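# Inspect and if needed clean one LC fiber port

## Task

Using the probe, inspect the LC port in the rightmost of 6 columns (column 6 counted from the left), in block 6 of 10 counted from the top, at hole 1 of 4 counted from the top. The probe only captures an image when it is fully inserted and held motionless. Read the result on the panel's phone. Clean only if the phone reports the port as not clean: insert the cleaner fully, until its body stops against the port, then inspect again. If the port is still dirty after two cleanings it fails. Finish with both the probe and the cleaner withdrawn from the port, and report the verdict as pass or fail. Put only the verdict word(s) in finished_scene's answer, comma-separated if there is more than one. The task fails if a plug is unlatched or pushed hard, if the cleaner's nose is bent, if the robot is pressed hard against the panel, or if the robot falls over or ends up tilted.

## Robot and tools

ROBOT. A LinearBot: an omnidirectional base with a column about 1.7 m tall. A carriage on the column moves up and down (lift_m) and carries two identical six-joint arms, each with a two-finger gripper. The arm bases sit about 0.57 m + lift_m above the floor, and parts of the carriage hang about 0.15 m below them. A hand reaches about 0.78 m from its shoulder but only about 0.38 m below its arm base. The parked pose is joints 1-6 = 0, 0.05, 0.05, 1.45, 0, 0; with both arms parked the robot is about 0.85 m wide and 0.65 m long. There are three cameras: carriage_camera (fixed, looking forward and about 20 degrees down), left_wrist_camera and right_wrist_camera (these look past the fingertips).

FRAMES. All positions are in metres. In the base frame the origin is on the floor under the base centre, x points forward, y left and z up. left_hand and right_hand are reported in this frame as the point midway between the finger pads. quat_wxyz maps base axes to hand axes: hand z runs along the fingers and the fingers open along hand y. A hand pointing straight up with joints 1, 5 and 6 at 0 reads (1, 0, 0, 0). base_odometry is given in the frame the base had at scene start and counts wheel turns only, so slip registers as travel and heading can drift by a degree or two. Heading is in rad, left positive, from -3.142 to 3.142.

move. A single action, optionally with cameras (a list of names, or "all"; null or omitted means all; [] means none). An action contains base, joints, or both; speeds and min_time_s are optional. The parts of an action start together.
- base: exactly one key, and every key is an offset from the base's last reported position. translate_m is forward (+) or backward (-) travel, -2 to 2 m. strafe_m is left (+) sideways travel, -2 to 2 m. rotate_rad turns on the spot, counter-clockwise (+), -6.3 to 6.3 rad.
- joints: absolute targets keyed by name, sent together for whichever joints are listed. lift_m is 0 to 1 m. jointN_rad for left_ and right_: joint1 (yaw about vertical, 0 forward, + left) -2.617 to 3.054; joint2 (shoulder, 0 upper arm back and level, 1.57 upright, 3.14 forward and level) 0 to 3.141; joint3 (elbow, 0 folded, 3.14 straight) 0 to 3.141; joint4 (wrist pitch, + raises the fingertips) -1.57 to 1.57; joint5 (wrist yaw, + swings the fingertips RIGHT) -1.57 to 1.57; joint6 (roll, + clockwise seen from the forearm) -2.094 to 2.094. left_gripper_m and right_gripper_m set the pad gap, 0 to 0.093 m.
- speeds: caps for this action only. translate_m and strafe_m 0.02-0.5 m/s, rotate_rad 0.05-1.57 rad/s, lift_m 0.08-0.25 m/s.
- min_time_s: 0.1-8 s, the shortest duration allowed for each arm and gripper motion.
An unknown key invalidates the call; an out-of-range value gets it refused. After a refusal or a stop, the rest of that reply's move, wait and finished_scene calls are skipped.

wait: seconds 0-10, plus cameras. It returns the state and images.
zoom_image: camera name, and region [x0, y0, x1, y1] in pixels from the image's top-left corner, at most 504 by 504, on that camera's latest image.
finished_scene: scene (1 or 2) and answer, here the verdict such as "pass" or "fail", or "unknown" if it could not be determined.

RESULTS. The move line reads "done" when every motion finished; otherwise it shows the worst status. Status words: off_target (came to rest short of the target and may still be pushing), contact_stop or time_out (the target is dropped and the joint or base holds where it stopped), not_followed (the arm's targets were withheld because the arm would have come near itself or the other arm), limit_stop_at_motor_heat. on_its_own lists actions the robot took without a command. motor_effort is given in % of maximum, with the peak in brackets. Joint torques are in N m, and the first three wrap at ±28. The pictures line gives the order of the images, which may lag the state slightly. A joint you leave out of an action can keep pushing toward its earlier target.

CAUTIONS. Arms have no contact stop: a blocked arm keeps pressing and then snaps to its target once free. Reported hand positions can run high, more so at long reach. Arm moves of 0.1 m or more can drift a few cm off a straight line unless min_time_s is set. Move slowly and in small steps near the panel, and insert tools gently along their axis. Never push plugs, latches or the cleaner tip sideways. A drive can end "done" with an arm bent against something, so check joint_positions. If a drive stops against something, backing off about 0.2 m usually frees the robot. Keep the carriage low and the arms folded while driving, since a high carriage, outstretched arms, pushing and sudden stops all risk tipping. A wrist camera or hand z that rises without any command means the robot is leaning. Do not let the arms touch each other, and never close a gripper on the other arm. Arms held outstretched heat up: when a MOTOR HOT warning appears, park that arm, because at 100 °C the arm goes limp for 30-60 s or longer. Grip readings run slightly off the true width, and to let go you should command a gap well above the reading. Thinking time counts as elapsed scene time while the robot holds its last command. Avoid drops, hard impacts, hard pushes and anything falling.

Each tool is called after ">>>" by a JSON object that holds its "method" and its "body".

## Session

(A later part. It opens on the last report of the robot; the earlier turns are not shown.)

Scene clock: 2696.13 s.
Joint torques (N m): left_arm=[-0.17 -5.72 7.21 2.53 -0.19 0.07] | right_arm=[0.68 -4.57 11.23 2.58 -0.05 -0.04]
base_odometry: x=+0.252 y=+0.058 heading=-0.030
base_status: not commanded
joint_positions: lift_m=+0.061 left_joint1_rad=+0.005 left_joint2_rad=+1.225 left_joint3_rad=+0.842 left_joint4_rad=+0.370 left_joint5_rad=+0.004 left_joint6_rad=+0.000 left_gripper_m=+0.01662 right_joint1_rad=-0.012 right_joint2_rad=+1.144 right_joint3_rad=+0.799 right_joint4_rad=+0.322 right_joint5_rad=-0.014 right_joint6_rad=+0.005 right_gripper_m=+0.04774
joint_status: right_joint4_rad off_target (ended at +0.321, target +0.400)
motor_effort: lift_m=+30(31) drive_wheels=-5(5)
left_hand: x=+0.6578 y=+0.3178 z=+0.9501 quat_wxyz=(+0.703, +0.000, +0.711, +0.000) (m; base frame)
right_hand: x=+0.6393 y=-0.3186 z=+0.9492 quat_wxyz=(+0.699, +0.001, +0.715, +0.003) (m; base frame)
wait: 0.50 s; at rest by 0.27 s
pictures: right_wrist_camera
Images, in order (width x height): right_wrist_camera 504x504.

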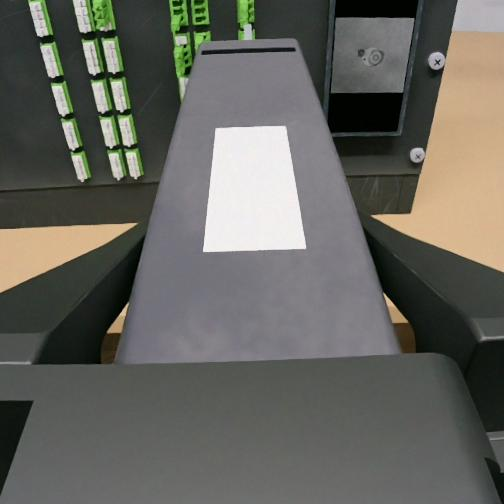

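>>> {"method": "move", "body": {"joints": {"right_joint4_rad":0.43}, "cameras": []}}

>>> {"method": "wait", "body": {"seconds": 0.5, "cameras": ["right_wrist_camera"]}}

>>> {"method": "zoom_image", "body": {"camera": "right_wrist_camera", "region": [210, 0, 280, 50]}}

Scene clock: 2707.37 s.
Joint torques (N m): left_arm=[-0.17 -5.74 7.21 2.53 -0.19 0.07] | right_arm=[0.68 -4.55 11.19 2.58 -0.04 -0.04]
move: off_target
base_odometry: x=+0.252 y=+0.058 heading=-0.030
base_status: not commanded
joint_positions: lift_m=+0.061 left_joint1_rad=+0.005 left_joint2_rad=+1.225 left_joint3_rad=+0.842 left_joint4_rad=+0.370 left_joint5_rad=+0.004 left_joint6_rad=+0.000 left_gripper_m=+0.01662 right_joint1_rad=-0.012 right_joint2_rad=+1.144 right_joint3_rad=+0.799 right_joint4_rad=+0.351 right_joint5_rad=-0.014 right_joint6_rad=+0.005 right_gripper_m=+0.04774
joint_status: right_joint4_rad off_target (ended at +0.351, target +0.430)
motor_effort: lift_m=+28(32) drive_wheels=-5(5)
left_hand: x=+0.6578 y=+0.3178 z=+0.9501 quat_wxyz=(+0.703, +0.000, +0.711, +0.000) (m; base frame)
right_hand: x=+0.6393 y=-0.3186 z=+0.9563 quat_wxyz=(+0.709, +0.001, +0.705, +0.003) (m; base frame)
pictures: none
No camera images: "cameras" was empty.

Scene clock: 2707.87 s.
Joint torques (N m): left_arm=[-0.2 -5.72 7.21 2.53 -0.19 0.07] | right_arm=[0.69 -4.53 11.18 2.59 -0.04 -0.04]
base_odometry: x=+0.252 y=+0.058 heading=-0.030
base_status: not commanded
joint_positions: lift_m=+0.061 left_joint1_rad=+0.005 left_joint2_rad=+1.225 left_joint3_rad=+0.842 left_joint4_rad=+0.370 left_joint5_rad=+0.004 left_joint6_rad=+0.000 left_gripper_m=+0.01662 right_joint1_rad=-0.012 right_joint2_rad=+1.144 right_joint3_rad=+0.799 right_joint4_rad=+0.352 right_joint5_rad=-0.014 right_joint6_rad=+0.005 right_gripper_m=+0.04774
joint_status: right_joint4_rad off_target (ended at +0.351, target +0.430)
motor_effort: lift_m=+28(32) drive_wheels=-4(5)
left_hand: x=+0.6578 y=+0.3178 z=+0.9501 quat_wxyz=(+0.703, +0.000, +0.711, +0.000) (m; base frame)
right_hand: x=+0.6393 y=-0.3186 z=+0.9565 quat_wxyz=(+0.710, +0.001, +0.705, +0.003) (m; base frame)
wait: 0.50 s; at rest by 0.27 s
pictures: right_wrist_camera
Images, in order (width x height): right_wrist_camera 504x504.

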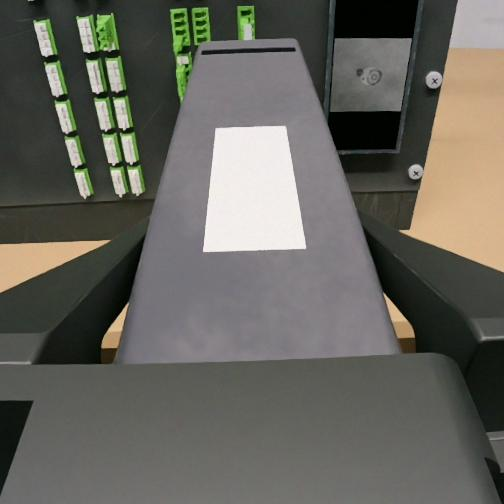

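Scaled by 7.200 from the camera's 504x504 image, which has a finer 720x720 frame.

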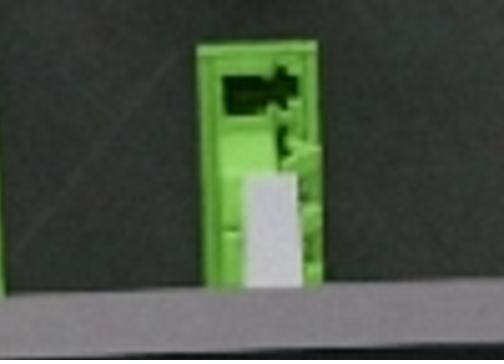

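>>> {"method": "move", "body": {"base": {"strafe_m":0.0025}, "speeds": {"strafe_m":0.02}, "cameras": []}}

>>> {"method": "move", "body": {"base": {"translate_m":0.035}, "speeds": {"translate_m":0.04}, "cameras": ["right_wrist_camera"]}}

>>> {"method": "zoom_image", "body": {"camera": "right_wrist_camera", "region": [210, 0, 280, 50]}}

Scene clock: 2721.90 s.
Joint torques (N m): left_arm=[-0.09 -5.75 7.21 2.53 -0.19 0.06] | right_arm=[0.7 -4.6 11.21 2.52 -0.03 -0.04]
move: done
base_odometry: x=+0.253 y=+0.061 heading=-0.030
base_status: done
joint_positions: lift_m=+0.061 left_joint1_rad=+0.003 left_joint2_rad=+1.225 left_joint3_rad=+0.842 left_joint4_rad=+0.370 left_joint5_rad=+0.002 left_joint6_rad=+0.000 left_gripper_m=+0.01662 right_joint1_rad=-0.012 right_joint2_rad=+1.144 right_joint3_rad=+0.799 right_joint4_rad=+0.357 right_joint5_rad=-0.016 right_joint6_rad=+0.005 right_gripper_m=+0.04774
joint_status: not commanded
motor_effort: lift_m=+31(31) drive_wheels=-5(9)
left_hand: x=+0.6578 y=+0.3174 z=+0.9501 quat_wxyz=(+0.703, +0.000, +0.711, +0.000) (m; base frame)
right_hand: x=+0.6393 y=-0.3183 z=+0.9578 quat_wxyz=(+0.711, +0.000, +0.703, +0.003) (m; base frame)
pictures: none
No camera images: "cameras" was empty.

Scene clock: 2723.23 s.
Joint torques (N m): left_arm=[-0.01 -5.71 7.24 2.53 -0.17 0.07] | right_arm=[0.68 -4.55 11.21 2.5 -0.02 -0.04]
move: done
base_odometry: x=+0.288 y=+0.060 heading=-0.030
base_status: done
joint_positions: lift_m=+0.061 left_joint1_rad=+0.003 left_joint2_rad=+1.225 left_joint3_rad=+0.842 left_joint4_rad=+0.370 left_joint5_rad=+0.002 left_joint6_rad=+0.000 left_gripper_m=+0.01662 right_joint1_rad=-0.012 right_joint2_rad=+1.144 right_joint3_rad=+0.799 right_joint4_rad=+0.359 right_joint5_rad=-0.016 right_joint6_rad=+0.005 right_gripper_m=+0.04774
joint_status: not commanded
motor_effort: lift_m=+27(31) drive_wheels=-7(8)
left_hand: x=+0.6578 y=+0.3174 z=+0.9501 quat_wxyz=(+0.703, +0.000, +0.711, +0.000) (m; base frame)
right_hand: x=+0.6393 y=-0.3183 z=+0.9582 quat_wxyz=(+0.712, +0.000, +0.702, +0.003) (m; base frame)
pictures: right_wrist_camera
Images, in order (width x height): right_wrist_camera 504x504.

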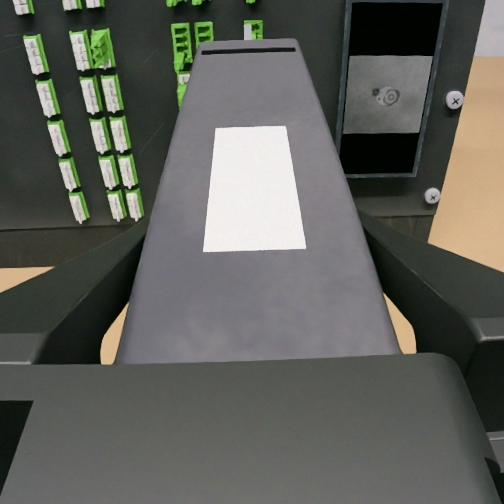

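Scaled by 7.200 from the camera's 504x504 image, which has a finer 720x720 frame.

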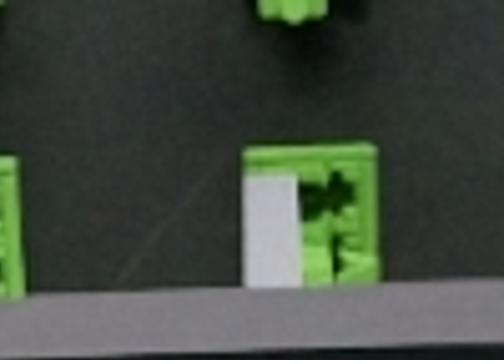

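>>> {"method": "move", "body": {"joints": {"right_joint4_rad":0.397,"right_joint1_rad":-0.0235}, "cameras": []}}

>>> {"method": "wait", "body": {"seconds": 0.5, "cameras": ["right_wrist_camera"]}}

>>> {"method": "zoom_image", "body": {"camera": "right_wrist_camera", "region": [210, 0, 280, 50]}}

Scene clock: 2735.50 s.
Joint torques (N m): left_arm=[-0.01 -5.75 7.2 2.53 -0.17 0.07] | right_arm=[-0.17 -4.57 11.22 2.3 -0.02 -0.03]
move: off_target
base_odometry: x=+0.288 y=+0.060 heading=-0.030
base_status: not commanded
joint_positions: lift_m=+0.061 left_joint1_rad=+0.003 left_joint2_rad=+1.225 left_joint3_rad=+0.842 left_joint4_rad=+0.370 left_joint5_rad=+0.002 left_joint6_rad=+0.000 left_gripper_m=+0.01662 right_joint1_rad=-0.016 right_joint2_rad=+1.144 right_joint3_rad=+0.799 right_joint4_rad=+0.350 right_joint5_rad=-0.016 right_joint6_rad=+0.005 right_gripper_m=+0.04774
joint_status: right_joint4_rad off_target (ended at +0.350, target +0.397); the others done
motor_effort: lift_m=+30(30) drive_wheels=-6(6)
left_hand: x=+0.6578 y=+0.3174 z=+0.9501 quat_wxyz=(+0.703, +0.000, +0.711, +0.000) (m; base frame)
right_hand: x=+0.6393 y=-0.3202 z=+0.9559 quat_wxyz=(+0.709, +0.002, +0.705, +0.002) (m; base frame)
pictures: none
No camera images: "cameras" was empty.

Scene clock: 2736.00 s.
Joint torques (N m): left_arm=[-0.01 -5.72 7.21 2.53 -0.17 0.07] | right_arm=[-0.16 -4.56 11.19 2.3 -0.02 -0.03]
base_odometry: x=+0.288 y=+0.060 heading=-0.030
base_status: not commanded
joint_positions: lift_m=+0.061 left_joint1_rad=+0.003 left_joint2_rad=+1.225 left_joint3_rad=+0.842 left_joint4_rad=+0.370 left_joint5_rad=+0.002 left_joint6_rad=+0.000 left_gripper_m=+0.01662 right_joint1_rad=-0.016 right_joint2_rad=+1.144 right_joint3_rad=+0.799 right_joint4_rad=+0.349 right_joint5_rad=-0.016 right_joint6_rad=+0.005 right_gripper_m=+0.04774
joint_status: right_joint4_rad off_target (ended at +0.350, target +0.397); the others done
motor_effort: lift_m=+29(30) drive_wheels=-7(6)
left_hand: x=+0.6578 y=+0.3174 z=+0.9501 quat_wxyz=(+0.703, +0.000, +0.711, +0.000) (m; base frame)
right_hand: x=+0.6393 y=-0.3202 z=+0.9558 quat_wxyz=(+0.709, +0.002, +0.706, +0.002) (m; base frame)
wait: 0.50 s; at rest by 0.27 s
pictures: right_wrist_camera
Images, in order (width x height): right_wrist_camera 504x504.

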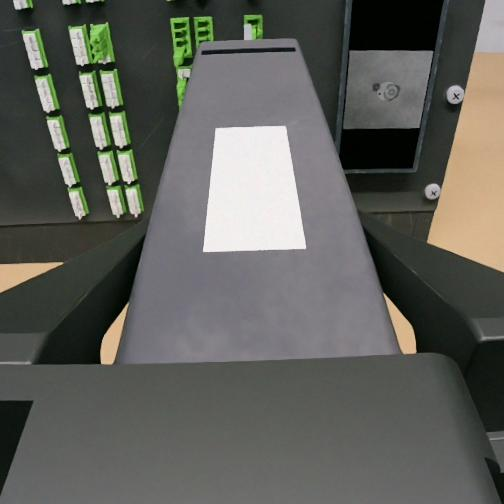

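Scaled by 7.200 from the camera's 504x504 image, which has a finer 720x720 frame.

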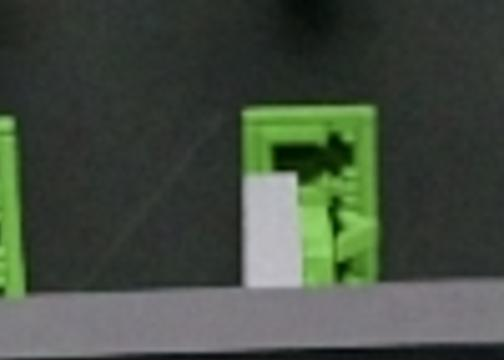

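>>> {"method": "move", "body": {"joints": {"right_joint1_rad":-0.0275,"lift_m":0.062}, "cameras": []}}

>>> {"method": "move", "body": {"base": {"translate_m":0.005}, "speeds": {"translate_m":0.03}, "cameras": ["right_wrist_camera"]}}

>>> {"method": "zoom_image", "body": {"camera": "right_wrist_camera", "region": [210, 0, 280, 50]}}

Scene clock: 2743.53 s.
Joint torques (N m): left_arm=[0.01 -5.76 7.16 2.53 -0.17 0.07] | right_arm=[-0.25 -4.56 11.19 2.33 -0.02 -0.04]
move: done
base_odometry: x=+0.288 y=+0.060 heading=-0.030
base_status: not commanded
joint_positions: lift_m=+0.062 left_joint1_rad=+0.003 left_joint2_rad=+1.225 left_joint3_rad=+0.842 left_joint4_rad=+0.369 left_joint5_rad=+0.002 left_joint6_rad=+0.000 left_gripper_m=+0.01662 right_joint1_rad=-0.020 right_joint2_rad=+1.144 right_joint3_rad=+0.799 right_joint4_rad=+0.346 right_joint5_rad=-0.016 right_joint6_rad=+0.005 right_gripper_m=+0.04774
joint_status: all done
motor_effort: lift_m=+32(35) drive_wheels=-6(7)
left_hand: x=+0.6578 y=+0.3174 z=+0.9506 quat_wxyz=(+0.702, +0.000, +0.712, +0.000) (m; base frame)
right_hand: x=+0.6393 y=-0.3216 z=+0.9558 quat_wxyz=(+0.707, +0.003, +0.707, +0.000) (m; base frame)
pictures: none
No camera images: "cameras" was empty.

Scene clock: 2744.23 s.
Joint torques (N m): left_arm=[-0.02 -5.78 7.21 2.54 -0.17 0.07] | right_arm=[-0.28 -4.68 11.19 2.33 -0.01 -0.04]
move: done
base_odometry: x=+0.293 y=+0.060 heading=-0.029
base_status: done
joint_positions: lift_m=+0.062 left_joint1_rad=+0.003 left_joint2_rad=+1.225 left_joint3_rad=+0.842 left_joint4_rad=+0.369 left_joint5_rad=+0.002 left_joint6_rad=+0.000 left_gripper_m=+0.01662 right_joint1_rad=-0.020 right_joint2_rad=+1.145 right_joint3_rad=+0.799 right_joint4_rad=+0.345 right_joint5_rad=-0.016 right_joint6_rad=+0.005 right_gripper_m=+0.04774
joint_status: not commanded
motor_effort: lift_m=+32(32) drive_wheels=+1(11)
left_hand: x=+0.6578 y=+0.3174 z=+0.9506 quat_wxyz=(+0.702, +0.000, +0.712, +0.000) (m; base frame)
right_hand: x=+0.6395 y=-0.3216 z=+0.9552 quat_wxyz=(+0.707, +0.003, +0.707, +0.000) (m; base frame)
pictures: right_wrist_camera
Images, in order (width x height): right_wrist_camera 504x504.

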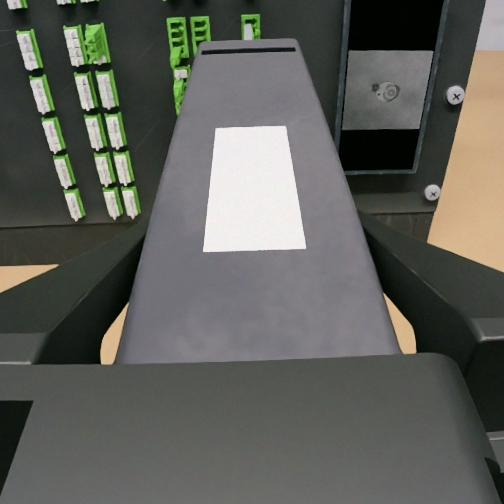

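Scaled by 7.200 from the camera's 504x504 image, which has a finer 720x720 frame.

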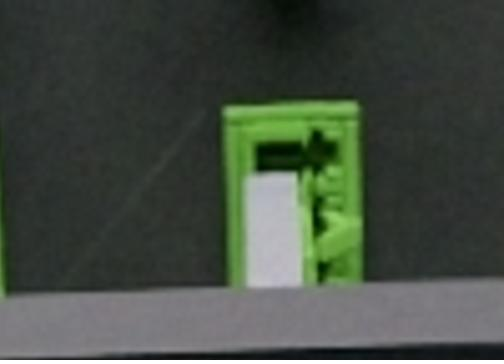

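>>> {"method": "move", "body": {"joints": {"lift_m":0.0645,"right_joint4_rad":0.41}, "base": {"translate_m":0.003}, "speeds": {"translate_m":0.03}, "cameras": []}}

>>> {"method": "wait", "body": {"seconds": 0.4, "cameras": ["right_wrist_camera"]}}

>>> {"method": "zoom_image", "body": {"camera": "right_wrist_camera", "region": [210, 0, 280, 50]}}

Scene clock: 2754.40 s.
Joint torques (N m): left_arm=[-0.03 -5.7 7.13 2.55 -0.17 0.06] | right_arm=[-0.24 -4.86 10.92 2.43 -0.03 -0.03]
move: off_target
base_odometry: x=+0.296 y=+0.060 heading=-0.029
base_status: done
joint_positions: lift_m=+0.064 left_joint1_rad=+0.003 left_joint2_rad=+1.224 left_joint3_rad=+0.842 left_joint4_rad=+0.369 left_joint5_rad=+0.002 left_joint6_rad=+0.000 left_gripper_m=+0.01662 right_joint1_rad=-0.020 right_joint2_rad=+1.147 right_joint3_rad=+0.803 right_joint4_rad=+0.348 right_joint5_rad=-0.016 right_joint6_rad=+0.005 right_gripper_m=+0.04774
joint_status: right_joint4_rad off_target (ended at +0.348, target +0.410); the others done
motor_effort: lift_m=+31(34) drive_wheels=-6(12)
left_hand: x=+0.6577 y=+0.3174 z=+0.9533 quat_wxyz=(+0.702, +0.000, +0.712, +0.000) (m; base frame)
right_hand: x=+0.6400 y=-0.3216 z=+0.9593 quat_wxyz=(+0.708, +0.003, +0.706, +0.000) (m; base frame)
pictures: none
No camera images: "cameras" was empty.

Scene clock: 2754.80 s.
Joint torques (N m): left_arm=[-0.01 -5.71 7.23 2.55 -0.17 0.07] | right_arm=[-0.23 -4.81 10.89 2.42 -0.02 -0.03]
base_odometry: x=+0.296 y=+0.060 heading=-0.029
base_status: done
joint_positions: lift_m=+0.064 left_joint1_rad=+0.003 left_joint2_rad=+1.224 left_joint3_rad=+0.842 left_joint4_rad=+0.369 left_joint5_rad=+0.002 left_joint6_rad=+0.000 left_gripper_m=+0.01662 right_joint1_rad=-0.020 right_joint2_rad=+1.147 right_joint3_rad=+0.803 right_joint4_rad=+0.348 right_joint5_rad=-0.016 right_joint6_rad=+0.005 right_gripper_m=+0.04774
joint_status: right_joint4_rad off_target (ended at +0.348, target +0.410); the others done
motor_effort: lift_m=+29(34) drive_wheels=+2(12)
left_hand: x=+0.6577 y=+0.3174 z=+0.9533 quat_wxyz=(+0.702, +0.000, +0.712, +0.000) (m; base frame)
right_hand: x=+0.6400 y=-0.3216 z=+0.9594 quat_wxyz=(+0.708, +0.003, +0.706, +0.000) (m; base frame)
wait: 0.40 s; at rest by 0.27 s
pictures: right_wrist_camera
Images, in order (width x height): right_wrist_camera 504x504.

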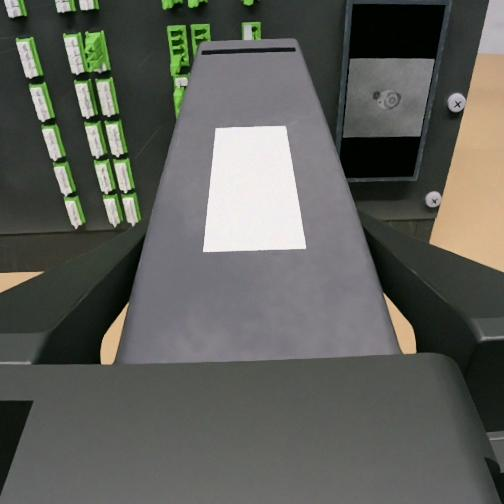

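Scaled by 7.200 from the camera's 504x504 image, which has a finer 720x720 frame.

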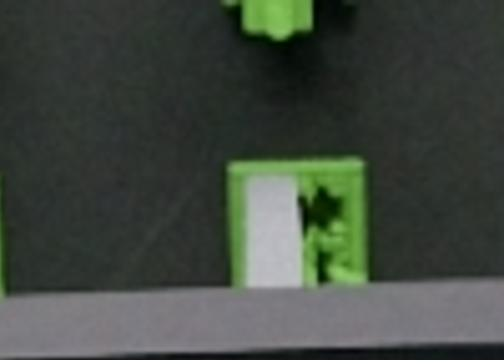

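>>> {"method": "move", "body": {"joints": {"lift_m":0.0622,"right_joint1_rad":-0.0292}, "cameras": []}}

>>> {"method": "wait", "body": {"seconds": 0.4, "cameras": ["right_wrist_camera"]}}

>>> {"method": "zoom_image", "body": {"camera": "right_wrist_camera", "region": [210, 0, 280, 50]}}

Scene clock: 2764.27 s.
Joint torques (N m): left_arm=[-0.02 -5.74 7.2 2.6 -0.17 0.07] | right_arm=[-0.36 -4.88 10.88 2.45 -0.03 -0.04]
move: done
base_odometry: x=+0.296 y=+0.060 heading=-0.029
base_status: not commanded
joint_positions: lift_m=+0.062 left_joint1_rad=+0.003 left_joint2_rad=+1.224 left_joint3_rad=+0.842 left_joint4_rad=+0.365 left_joint5_rad=+0.002 left_joint6_rad=+0.000 left_gripper_m=+0.01662 right_joint1_rad=-0.020 right_joint2_rad=+1.147 right_joint3_rad=+0.803 right_joint4_rad=+0.346 right_joint5_rad=-0.016 right_joint6_rad=+0.005 right_gripper_m=+0.04774
joint_status: all done
motor_effort: lift_m=+25(29) drive_wheels=+2(6)
left_hand: x=+0.6577 y=+0.3174 z=+0.9502 quat_wxyz=(+0.701, +0.000, +0.713, +0.000) (m; base frame)
right_hand: x=+0.6400 y=-0.3216 z=+0.9568 quat_wxyz=(+0.708, +0.003, +0.707, +0.000) (m; base frame)
pictures: none
No camera images: "cameras" was empty.

Scene clock: 2764.67 s.
Joint torques (N m): left_arm=[-0.02 -5.74 7.23 2.59 -0.17 0.06] | right_arm=[-0.38 -4.86 10.88 2.45 -0.02 -0.04]
base_odometry: x=+0.296 y=+0.060 heading=-0.029
base_status: not commanded
joint_positions: lift_m=+0.062 left_joint1_rad=+0.003 left_joint2_rad=+1.224 left_joint3_rad=+0.842 left_joint4_rad=+0.365 left_joint5_rad=+0.002 left_joint6_rad=+0.000 left_gripper_m=+0.01662 right_joint1_rad=-0.020 right_joint2_rad=+1.147 right_joint3_rad=+0.803 right_joint4_rad=+0.346 right_joint5_rad=-0.016 right_joint6_rad=+0.005 right_gripper_m=+0.04774
joint_status: all done
motor_effort: lift_m=+28(29) drive_wheels=+2(6)
left_hand: x=+0.6577 y=+0.3174 z=+0.9502 quat_wxyz=(+0.701, +0.000, +0.713, +0.000) (m; base frame)
right_hand: x=+0.6400 y=-0.3216 z=+0.9568 quat_wxyz=(+0.708, +0.003, +0.707, +0.000) (m; base frame)
wait: 0.40 s; at rest by 0.27 s
pictures: right_wrist_camera
Images, in order (width x height): right_wrist_camera 504x504.

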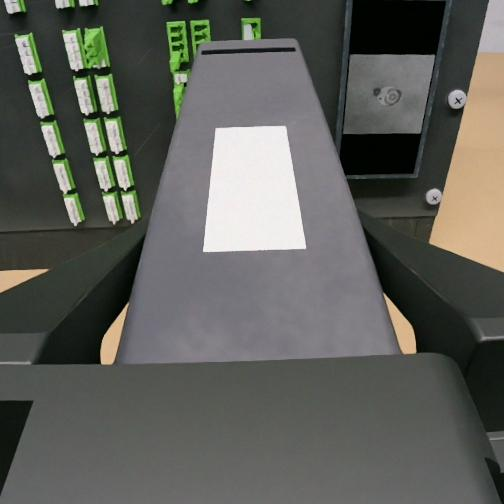

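Scaled by 7.200 from the camera's 504x504 image, which has a finer 720x720 frame.

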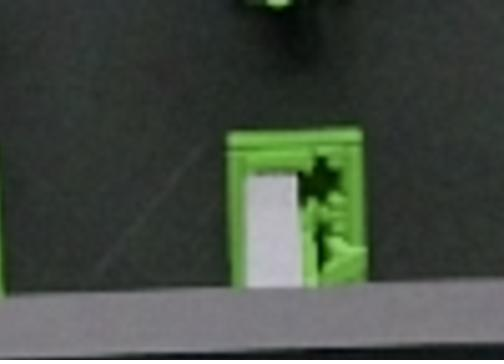

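>>> {"method": "move", "body": {"joints": {"right_joint1_rad":-0.0308}, "base": {"translate_m":0.002}, "speeds": {"translate_m":0.03}, "cameras": []}}

>>> {"method": "wait", "body": {"seconds": 0.4, "cameras": ["right_wrist_camera"]}}

>>> {"method": "zoom_image", "body": {"camera": "right_wrist_camera", "region": [210, 0, 280, 50]}}

Scene clock: 2783.37 s.
Joint torques (N m): left_arm=[-0.01 -5.72 7.19 2.59 -0.17 0.07] | right_arm=[-0.28 -4.86 10.93 2.42 -0.02 -0.03]
move: done
base_odometry: x=+0.298 y=+0.060 heading=-0.028
base_status: done
joint_positions: lift_m=+0.062 left_joint1_rad=+0.003 left_joint2_rad=+1.224 left_joint3_rad=+0.842 left_joint4_rad=+0.365 left_joint5_rad=+0.002 left_joint6_rad=+0.000 left_gripper_m=+0.01662 right_joint1_rad=-0.022 right_joint2_rad=+1.148 right_joint3_rad=+0.803 right_joint4_rad=+0.348 right_joint5_rad=-0.016 right_joint6_rad=+0.005 right_gripper_m=+0.04774
joint_status: all done
motor_effort: lift_m=+28(32) drive_wheels=+2(10)
left_hand: x=+0.6577 y=+0.3174 z=+0.9501 quat_wxyz=(+0.701, +0.000, +0.713, +0.000) (m; base frame)
right_hand: x=+0.6402 y=-0.3226 z=+0.9570 quat_wxyz=(+0.708, +0.004, +0.706, +0.000) (m; base frame)
pictures: none
No camera images: "cameras" was empty.

Scene clock: 2783.77 s.
Joint torques (N m): left_arm=[-0.03 -5.61 7.23 2.59 -0.17 0.07] | right_arm=[-0.31 -4.94 10.93 2.43 -0.03 -0.04]
base_odometry: x=+0.298 y=+0.060 heading=-0.028
base_status: done
joint_positions: lift_m=+0.062 left_joint1_rad=+0.003 left_joint2_rad=+1.224 left_joint3_rad=+0.842 left_joint4_rad=+0.365 left_joint5_rad=+0.002 left_joint6_rad=+0.000 left_gripper_m=+0.01662 right_joint1_rad=-0.022 right_joint2_rad=+1.148 right_joint3_rad=+0.803 right_joint4_rad=+0.348 right_joint5_rad=-0.016 right_joint6_rad=+0.005 right_gripper_m=+0.04774
joint_status: all done
motor_effort: lift_m=+25(32) drive_wheels=+3(10)
left_hand: x=+0.6577 y=+0.3174 z=+0.9501 quat_wxyz=(+0.701, +0.000, +0.713, +0.000) (m; base frame)
right_hand: x=+0.6402 y=-0.3226 z=+0.9569 quat_wxyz=(+0.708, +0.004, +0.706, +0.000) (m; base frame)
wait: 0.40 s; at rest by 0.27 s
pictures: right_wrist_camera
Images, in order (width x height): right_wrist_camera 504x504.

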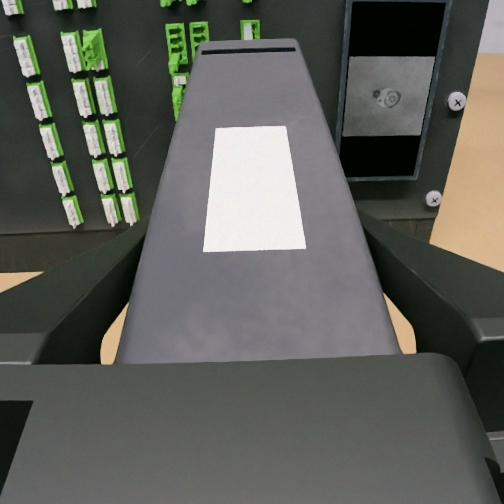

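Scaled by 7.200 from the camera's 504x504 image, which has a finer 720x720 frame.

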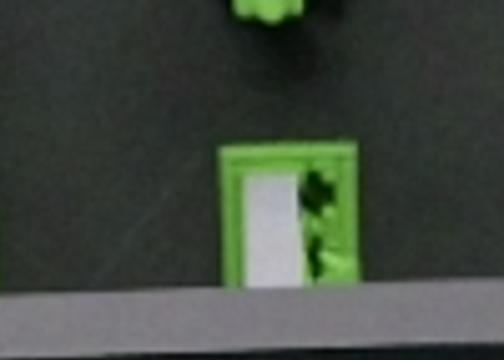

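>>> {"method": "move", "body": {"joints": {"lift_m":0.0611}, "cameras": []}}

>>> {"method": "move", "body": {"base": {"translate_m":0.004}, "speeds": {"translate_m":0.02}, "cameras": ["right_wrist_camera"]}}

>>> {"method": "zoom_image", "body": {"camera": "right_wrist_camera", "region": [210, 0, 280, 50]}}

Scene clock: 2793.00 s.
Joint torques (N m): left_arm=[0.01 -5.82 7.21 2.61 -0.17 0.07] | right_arm=[-0.32 -4.97 10.81 2.42 -0.03 -0.05]
move: done
base_odometry: x=+0.298 y=+0.060 heading=-0.028
base_status: not commanded
joint_positions: lift_m=+0.061 left_joint1_rad=+0.003 left_joint2_rad=+1.225 left_joint3_rad=+0.842 left_joint4_rad=+0.364 left_joint5_rad=+0.002 left_joint6_rad=+0.000 left_gripper_m=+0.01662 right_joint1_rad=-0.022 right_joint2_rad=+1.148 right_joint3_rad=+0.803 right_joint4_rad=+0.348 right_joint5_rad=-0.016 right_joint6_rad=+0.005 right_gripper_m=+0.04774
joint_status: all done
motor_effort: lift_m=+28(30) drive_wheels=+2(6)
left_hand: x=+0.6578 y=+0.3174 z=+0.9487 quat_wxyz=(+0.700, +0.000, +0.714, +0.000) (m; base frame)
right_hand: x=+0.6402 y=-0.3226 z=+0.9559 quat_wxyz=(+0.708, +0.004, +0.706, +0.000) (m; base frame)
pictures: none
No camera images: "cameras" was empty.

Scene clock: 2793.63 s.
Joint torques (N m): left_arm=[-0.01 -5.63 7.21 2.6 -0.17 0.06] | right_arm=[-0.29 -4.81 10.89 2.43 -0.02 -0.04]
move: done
base_odometry: x=+0.302 y=+0.060 heading=-0.028
base_status: done
joint_positions: lift_m=+0.061 left_joint1_rad=+0.003 left_joint2_rad=+1.225 left_joint3_rad=+0.842 left_joint4_rad=+0.364 left_joint5_rad=+0.002 left_joint6_rad=+0.000 left_gripper_m=+0.01662 right_joint1_rad=-0.022 right_joint2_rad=+1.146 right_joint3_rad=+0.803 right_joint4_rad=+0.347 right_joint5_rad=-0.016 right_joint6_rad=+0.005 right_gripper_m=+0.04774
joint_status: not commanded
motor_effort: lift_m=+28(30) drive_wheels=+2(9)
left_hand: x=+0.6578 y=+0.3174 z=+0.9487 quat_wxyz=(+0.700, +0.000, +0.714, +0.000) (m; base frame)
right_hand: x=+0.6399 y=-0.3225 z=+0.9563 quat_wxyz=(+0.708, +0.004, +0.706, +0.000) (m; base frame)
pictures: right_wrist_camera
Images, in order (width x height): right_wrist_camera 504x504.

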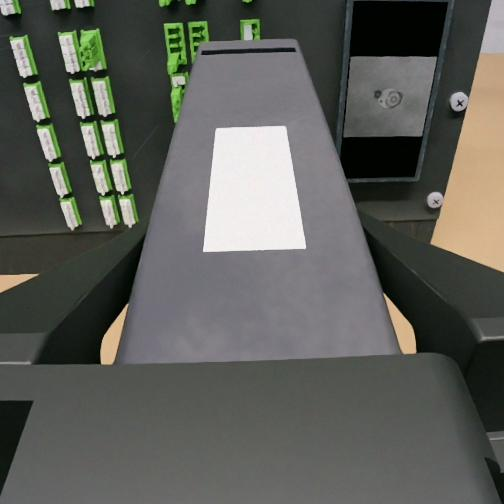

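Scaled by 7.200 from the camera's 504x504 image, which has a finer 720x720 frame.

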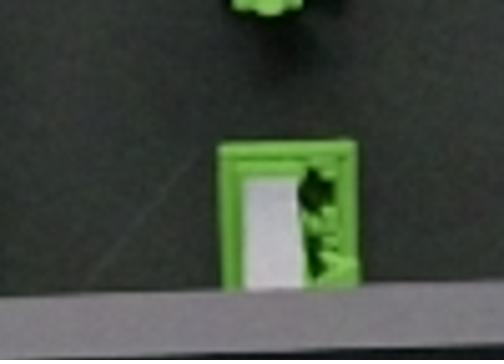

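>>> {"method": "move", "body": {"base": {"translate_m":0.003}, "speeds": {"translate_m":0.02}, "cameras": ["right_wrist_camera"]}}

>>> {"method": "zoom_image", "body": {"camera": "right_wrist_camera", "region": [210, 0, 280, 50]}}

Scene clock: 2801.60 s.
Joint torques (N m): left_arm=[0.01 -5.75 7.21 2.61 -0.17 0.07] | right_arm=[-0.28 -4.82 10.89 2.44 -0.02 -0.04]
move: done
base_odometry: x=+0.304 y=+0.061 heading=-0.027
base_status: done
joint_positions: lift_m=+0.061 left_joint1_rad=+0.003 left_joint2_rad=+1.225 left_joint3_rad=+0.842 left_joint4_rad=+0.364 left_joint5_rad=+0.002 left_joint6_rad=+0.000 left_gripper_m=+0.01662 right_joint1_rad=-0.022 right_joint2_rad=+1.146 right_joint3_rad=+0.803 right_joint4_rad=+0.346 right_joint5_rad=-0.016 right_joint6_rad=+0.005 right_gripper_m=+0.04774
joint_status: not commanded
motor_effort: lift_m=+29(30) drive_wheels=+2(12)
left_hand: x=+0.6578 y=+0.3174 z=+0.9487 quat_wxyz=(+0.700, +0.000, +0.714, +0.000) (m; base frame)
right_hand: x=+0.6399 y=-0.3225 z=+0.9561 quat_wxyz=(+0.708, +0.004, +0.706, +0.000) (m; base frame)
pictures: right_wrist_camera
Images, in order (width x height): right_wrist_camera 504x504.

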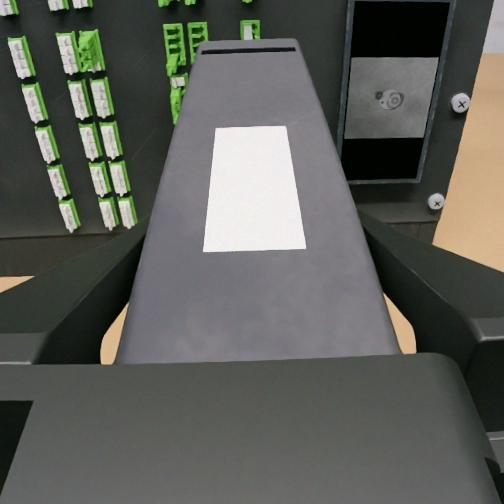

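Scaled by 7.200 from the camera's 504x504 image, which has a finer 720x720 frame.

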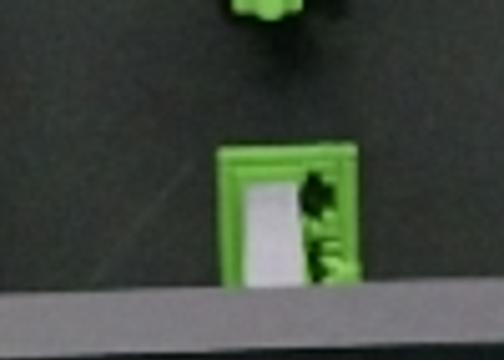

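>>> {"method": "move", "body": {"base": {"translate_m":0.005}, "speeds": {"translate_m":0.02}, "joints": {"lift_m":0.0605}, "cameras": ["right_wrist_camera"]}}

>>> {"method": "zoom_image", "body": {"camera": "right_wrist_camera", "region": [210, 0, 280, 50]}}

>>> {"method": "move", "body": {"base": {"translate_m":0.005}, "speeds": {"translate_m":0.02}, "joints": {"lift_m":0.0595}, "cameras": ["right_wrist_camera"]}}

>>> {"method": "zoom_image", "body": {"camera": "right_wrist_camera", "region": [210, 0, 280, 50]}}

Scene clock: 2814.63 s.
Joint torques (N m): left_arm=[-0.01 -5.63 7.21 2.61 -0.17 0.06] | right_arm=[-0.28 -4.81 10.84 2.44 -0.03 -0.03]
move: done
base_odometry: x=+0.309 y=+0.061 heading=-0.027
base_status: done
joint_positions: lift_m=+0.061 left_joint1_rad=+0.003 left_joint2_rad=+1.225 left_joint3_rad=+0.842 left_joint4_rad=+0.364 left_joint5_rad=+0.002 left_joint6_rad=+0.000 left_gripper_m=+0.01662 right_joint1_rad=-0.022 right_joint2_rad=+1.146 right_joint3_rad=+0.803 right_joint4_rad=+0.346 right_joint5_rad=-0.016 right_joint6_rad=+0.005 right_gripper_m=+0.04774
joint_status: all done
motor_effort: lift_m=+27(29) drive_wheels=+2(10)
left_hand: x=+0.6578 y=+0.3174 z=+0.9481 quat_wxyz=(+0.700, +0.000, +0.714, +0.000) (m; base frame)
right_hand: x=+0.6399 y=-0.3225 z=+0.9555 quat_wxyz=(+0.708, +0.004, +0.706, +0.000) (m; base frame)
pictures: right_wrist_camera
Images, in order (width x height): right_wrist_camera 504x504.

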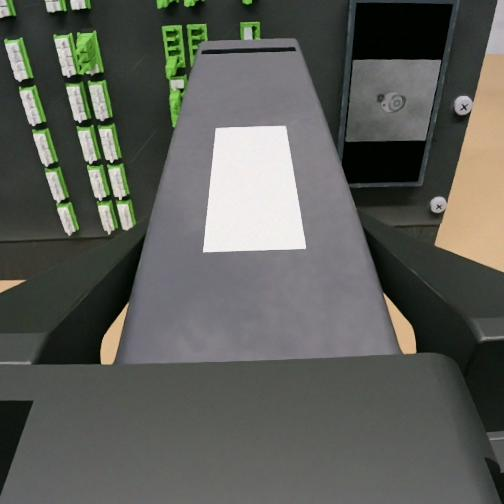

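Scaled by 7.200 from the camera's 504x504 image, which has a finer 720x720 frame.

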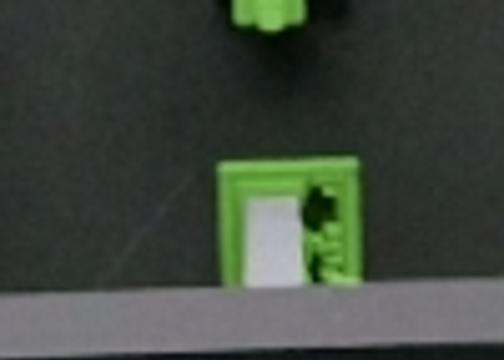

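Scene clock: 2815.30 s.
Joint torques (N m): left_arm=[-0.02 -5.75 7.21 2.58 -0.17 0.07] | right_arm=[-0.28 -4.38 10.88 2.48 -0.03 -0.04]
move: done
base_odometry: x=+0.314 y=+0.061 heading=-0.026
base_status: done
joint_positions: lift_m=+0.060 left_joint1_rad=+0.003 left_joint2_rad=+1.225 left_joint3_rad=+0.842 left_joint4_rad=+0.364 left_joint5_rad=+0.002 left_joint6_rad=+0.000 left_gripper_m=+0.01662 right_joint1_rad=-0.022 right_joint2_rad=+1.142 right_joint3_rad=+0.803 right_joint4_rad=+0.342 right_joint5_rad=-0.016 right_joint6_rad=+0.005 right_gripper_m=+0.04774
joint_status: all done
motor_effort: lift_m=+31(31) drive_wheels=+3(12)
left_hand: x=+0.6578 y=+0.3174 z=+0.9472 quat_wxyz=(+0.701, +0.000, +0.714, +0.000) (m; base frame)
right_hand: x=+0.6389 y=-0.3225 z=+0.9553 quat_wxyz=(+0.708, +0.004, +0.706, +0.000) (m; base frame)
pictures: right_wrist_camera
Images, in order (width x height): right_wrist_camera 504x504.

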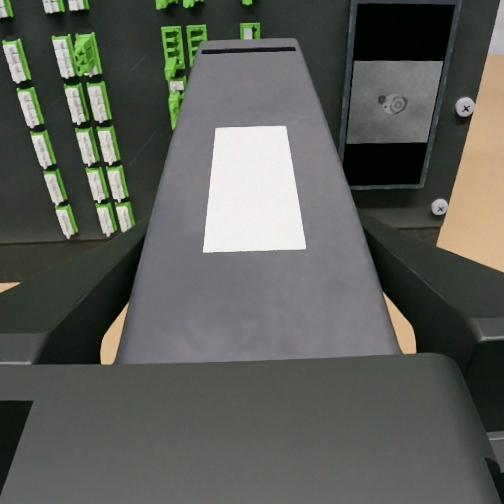

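Scaled by 7.200 from the camera's 504x504 image, which has a finer 720x720 frame.

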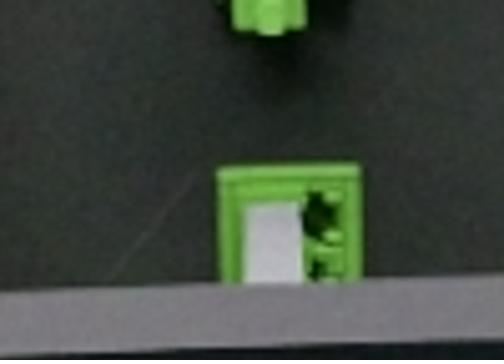

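>>> {"method": "move", "body": {"base": {"translate_m":0.003}, "speeds": {"translate_m":0.02}, "joints": {"lift_m":0.058}, "cameras": []}}

>>> {"method": "wait", "body": {"seconds": 2, "cameras": ["right_wrist_camera"]}}

>>> {"method": "zoom_image", "body": {"camera": "right_wrist_camera", "region": [210, 0, 280, 50]}}

>>> {"method": "zoom_image", "body": {"camera": "right_wrist_camera", "region": [345, 0, 465, 190]}}

Scene clock: 2829.10 s.
Joint torques (N m): left_arm=[-0.01 -5.78 7.25 2.61 -0.17 0.06] | right_arm=[-0.28 -3.3 10.88 2.58 -0.02 -0.03]
move: done
base_odometry: x=+0.317 y=+0.061 heading=-0.026
base_status: done
joint_positions: lift_m=+0.058 left_joint1_rad=+0.003 left_joint2_rad=+1.225 left_joint3_rad=+0.842 left_joint4_rad=+0.364 left_joint5_rad=+0.002 left_joint6_rad=+0.000 left_gripper_m=+0.01662 right_joint1_rad=-0.022 right_joint2_rad=+1.131 right_joint3_rad=+0.803 right_joint4_rad=+0.332 right_joint5_rad=-0.016 right_joint6_rad=+0.005 right_gripper_m=+0.04774
joint_status: all done
motor_effort: lift_m=+27(29) drive_wheels=+3(10)
left_hand: x=+0.6578 y=+0.3174 z=+0.9457 quat_wxyz=(+0.701, +0.000, +0.714, +0.000) (m; base frame)
right_hand: x=+0.6367 y=-0.3225 z=+0.9552 quat_wxyz=(+0.708, +0.004, +0.706, +0.000) (m; base frame)
pictures: none
No camera images: "cameras" was empty.

Scene clock: 2831.10 s.
Joint torques (N m): left_arm=[-0.01 -5.74 7.23 2.6 -0.17 0.07] | right_arm=[-0.31 -3.3 10.89 2.58 -0.02 -0.04]
base_odometry: x=+0.317 y=+0.061 heading=-0.026
base_status: done
joint_positions: lift_m=+0.058 left_joint1_rad=+0.003 left_joint2_rad=+1.225 left_joint3_rad=+0.842 left_joint4_rad=+0.364 left_joint5_rad=+0.002 left_joint6_rad=+0.000 left_gripper_m=+0.01662 right_joint1_rad=-0.022 right_joint2_rad=+1.131 right_joint3_rad=+0.803 right_joint4_rad=+0.332 right_joint5_rad=-0.016 right_joint6_rad=+0.005 right_gripper_m=+0.04774
joint_status: all done
motor_effort: lift_m=+29(29) drive_wheels=+3(10)
left_hand: x=+0.6578 y=+0.3174 z=+0.9457 quat_wxyz=(+0.701, +0.000, +0.714, +0.000) (m; base frame)
right_hand: x=+0.6367 y=-0.3225 z=+0.9552 quat_wxyz=(+0.708, +0.004, +0.706, +0.000) (m; base frame)
wait: 2.00 s; at rest by 0.27 s
pictures: right_wrist_camera
Images, in order (width x height): right_wrist_camera 504x504.

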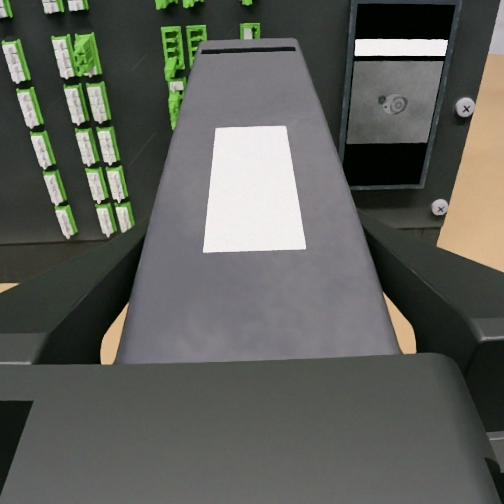

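Scaled by 7.200 from the camera's 504x504 image, which has a finer 720x720 frame.

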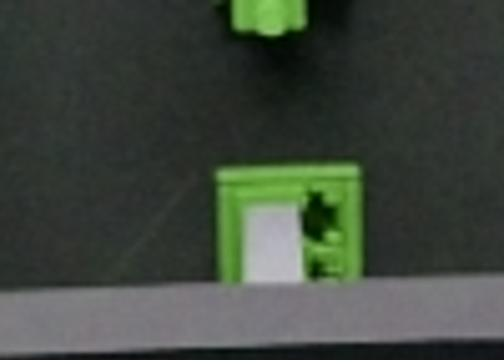

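Scaled by 2.653 from the camera's 504x504 image, which has a finer 720x720 frame.

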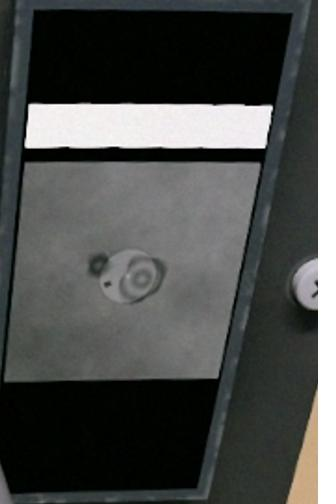

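>>> {"method": "move", "body": {"base": {"translate_m":-0.04}, "speeds": {"translate_m":0.04}, "cameras": []}}

>>> {"method": "move", "body": {"base": {"translate_m":-0.1}, "speeds": {"translate_m":0.1}, "cameras": []}}

>>> {"method": "move", "body": {"joints": {"right_joint4_rad":1.45,"right_joint2_rad":0.6,"right_joint3_rad":0.45,"left_joint4_rad":0.34,"left_joint5_rad":0.082,"left_joint1_rad":0.018}, "min_time_s": 3, "base": {"strafe_m":-0.622}, "speeds": {"strafe_m":0.15}, "cameras": ["carriage_camera","left_wrist_camera"]}}

>>> {"method": "zoom_image", "body": {"camera": "left_wrist_camera", "region": [220, 0, 360, 140]}}

Scene clock: 2930.50 s.
Joint torques (N m): left_arm=[-0.02 -5.79 7.2 2.6 -0.17 0.07] | right_arm=[-0.32 -4.89 10.81 2.42 -0.02 -0.04]
move: done
base_odometry: x=+0.277 y=+0.062 heading=-0.026
base_status: done
joint_positions: lift_m=+0.058 left_joint1_rad=+0.003 left_joint2_rad=+1.225 left_joint3_rad=+0.842 left_joint4_rad=+0.364 left_joint5_rad=+0.002 left_joint6_rad=+0.000 left_gripper_m=+0.01662 right_joint1_rad=-0.022 right_joint2_rad=+1.147 right_joint3_rad=+0.804 right_joint4_rad=+0.350 right_joint5_rad=-0.016 right_joint6_rad=+0.005 right_gripper_m=+0.04774
joint_status: not commanded
motor_effort: lift_m=+27(30) drive_wheels=-6(14)
left_hand: x=+0.6578 y=+0.3174 z=+0.9457 quat_wxyz=(+0.701, +0.000, +0.714, +0.000) (m; base frame)
right_hand: x=+0.6401 y=-0.3226 z=+0.9539 quat_wxyz=(+0.709, +0.004, +0.705, +0.000) (m; base frame)
pictures: none
No camera images: "cameras" was empty.

Scene clock: 2932.20 s.
Joint torques (N m): left_arm=[-0.01 -5.81 7.21 2.6 -0.17 0.07] | right_arm=[-0.27 -4.93 10.73 2.42 -0.02 -0.04]
move: done
base_odometry: x=+0.177 y=+0.065 heading=-0.026
base_status: done
joint_positions: lift_m=+0.058 left_joint1_rad=+0.003 left_joint2_rad=+1.225 left_joint3_rad=+0.842 left_joint4_rad=+0.364 left_joint5_rad=+0.002 left_joint6_rad=+0.000 left_gripper_m=+0.01662 right_joint1_rad=-0.022 right_joint2_rad=+1.147 right_joint3_rad=+0.804 right_joint4_rad=+0.348 right_joint5_rad=-0.016 right_joint6_rad=+0.005 right_gripper_m=+0.04774
joint_status: not commanded
motor_effort: lift_m=+26(30) drive_wheels=-3(14)
left_hand: x=+0.6578 y=+0.3174 z=+0.9457 quat_wxyz=(+0.701, +0.000, +0.714, +0.000) (m; base frame)
right_hand: x=+0.6401 y=-0.3226 z=+0.9536 quat_wxyz=(+0.709, +0.004, +0.705, +0.000) (m; base frame)
pictures: none
No camera images: "cameras" was empty.

Scene clock: 2937.23 s.
Joint torques (N m): left_arm=[0.91 -5.67 7.23 2.44 -0.08 0.07] | right_arm=[-0.29 0.68 5.7 0.62 0.03 -0.04]
move: done
base_odometry: x=+0.161 y=-0.557 heading=-0.027
base_status: done
joint_positions: lift_m=+0.058 left_joint1_rad=+0.009 left_joint2_rad=+1.225 left_joint3_rad=+0.842 left_joint4_rad=+0.340 left_joint5_rad=+0.075 left_joint6_rad=+0.000 left_gripper_m=+0.01662 right_joint1_rad=-0.022 right_joint2_rad=+0.609 right_joint3_rad=+0.451 right_joint4_rad=+1.418 right_joint5_rad=-0.018 right_joint6_rad=+0.005 right_gripper_m=+0.04774
joint_status: all done
motor_effort: lift_m=+27(31) drive_wheels=-4(7)
left_hand: x=+0.6572 y=+0.3073 z=+0.9396 quat_wxyz=(+0.691, +0.023, +0.722, -0.024) (m; base frame)
right_hand: x=+0.3606 y=-0.3160 z=+1.1457 quat_wxyz=(+0.988, -0.007, +0.155, -0.007) (m; base frame)
pictures: carriage_camera, left_wrist_camera
Images, in order (width x height): carriage_camera 504x504, left_wrist_camera 504x504.

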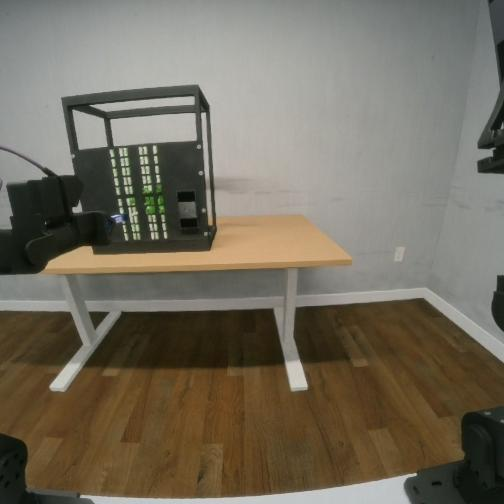

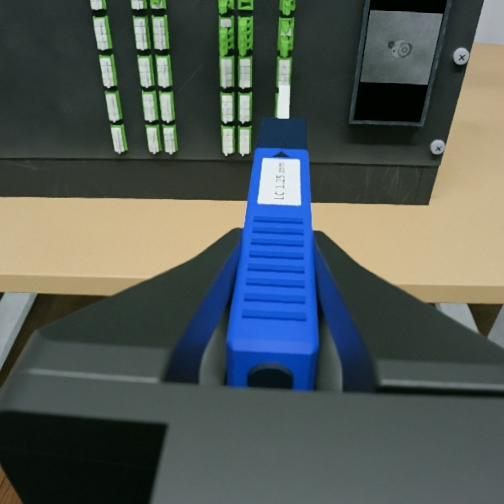

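Scaled by 3.600 from the camera's 504x504 image, which has a finer 720x720 frame.

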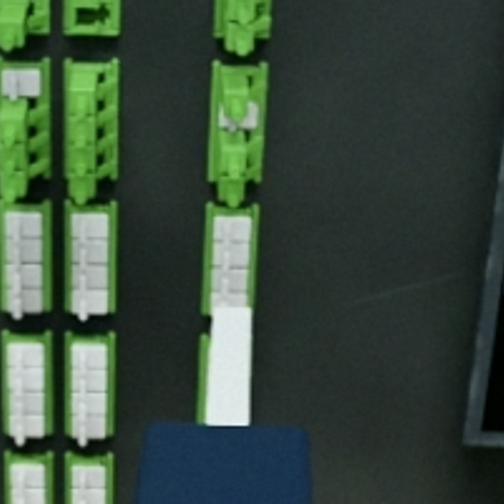

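>>> {"method": "move", "body": {"joints": {"lift_m":0.085}, "base": {"translate_m":0.1}, "speeds": {"translate_m":0.08}, "cameras": []}}

>>> {"method": "wait", "body": {"seconds": 0.4, "cameras": ["left_wrist_camera"]}}

>>> {"method": "zoom_image", "body": {"camera": "left_wrist_camera", "region": [250, 50, 320, 120]}}

Scene clock: 2950.37 s.
Joint torques (N m): left_arm=[0.9 -5.75 7.2 2.56 -0.09 0.07] | right_arm=[-0.31 0.96 6.28 0.5 0 -0.04]
move: done
base_odometry: x=+0.261 y=-0.560 heading=-0.027
base_status: done
joint_positions: lift_m=+0.085 left_joint1_rad=+0.009 left_joint2_rad=+1.225 left_joint3_rad=+0.842 left_joint4_rad=+0.330 left_joint5_rad=+0.075 left_joint6_rad=+0.000 left_gripper_m=+0.01662 right_joint1_rad=-0.022 right_joint2_rad=+0.606 right_joint3_rad=+0.445 right_joint4_rad=+1.429 right_joint5_rad=-0.018 right_joint6_rad=+0.005 right_gripper_m=+0.04774
joint_status: all done
motor_effort: lift_m=+26(35) drive_wheels=-6(9)
left_hand: x=+0.6571 y=+0.3073 z=+0.9642 quat_wxyz=(+0.688, +0.022, +0.725, -0.024) (m; base frame)
right_hand: x=+0.3581 y=-0.3160 z=+1.1718 quat_wxyz=(+0.989, -0.007, +0.151, -0.007) (m; base frame)
pictures: none
No camera images: "cameras" was empty.

Scene clock: 2950.77 s.
Joint torques (N m): left_arm=[0.92 -5.78 7.23 2.54 -0.08 0.07] | right_arm=[-0.29 1.06 6.24 0.5 0 -0.04]
base_odometry: x=+0.261 y=-0.560 heading=-0.027
base_status: done
joint_positions: lift_m=+0.085 left_joint1_rad=+0.009 left_joint2_rad=+1.225 left_joint3_rad=+0.842 left_joint4_rad=+0.330 left_joint5_rad=+0.075 left_joint6_rad=+0.000 left_gripper_m=+0.01662 right_joint1_rad=-0.022 right_joint2_rad=+0.606 right_joint3_rad=+0.445 right_joint4_rad=+1.429 right_joint5_rad=-0.018 right_joint6_rad=+0.005 right_gripper_m=+0.04774
joint_status: all done
motor_effort: lift_m=+27(35) drive_wheels=-5(9)
left_hand: x=+0.6571 y=+0.3073 z=+0.9642 quat_wxyz=(+0.688, +0.022, +0.725, -0.024) (m; base frame)
right_hand: x=+0.3581 y=-0.3160 z=+1.1718 quat_wxyz=(+0.989, -0.007, +0.151, -0.007) (m; base frame)
wait: 0.40 s; at rest by 0.27 s
pictures: left_wrist_camera
Images, in order (width x height): left_wrist_camera 504x504.

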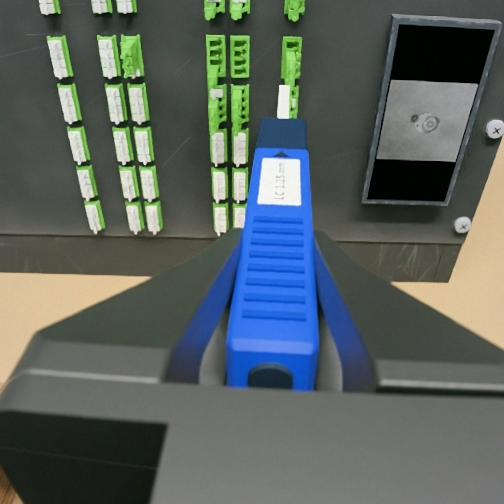

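Scaled by 7.200 from the camera's 504x504 image, which has a finer 720x720 frame.

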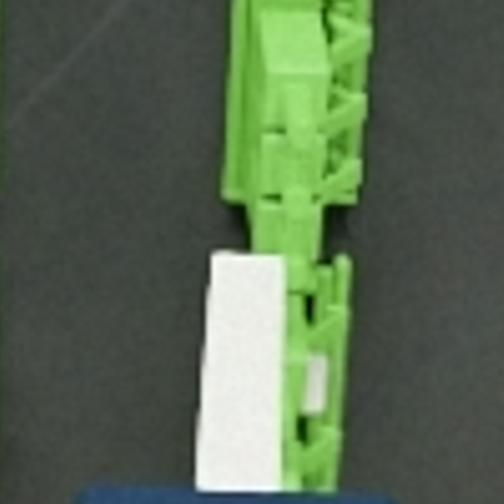

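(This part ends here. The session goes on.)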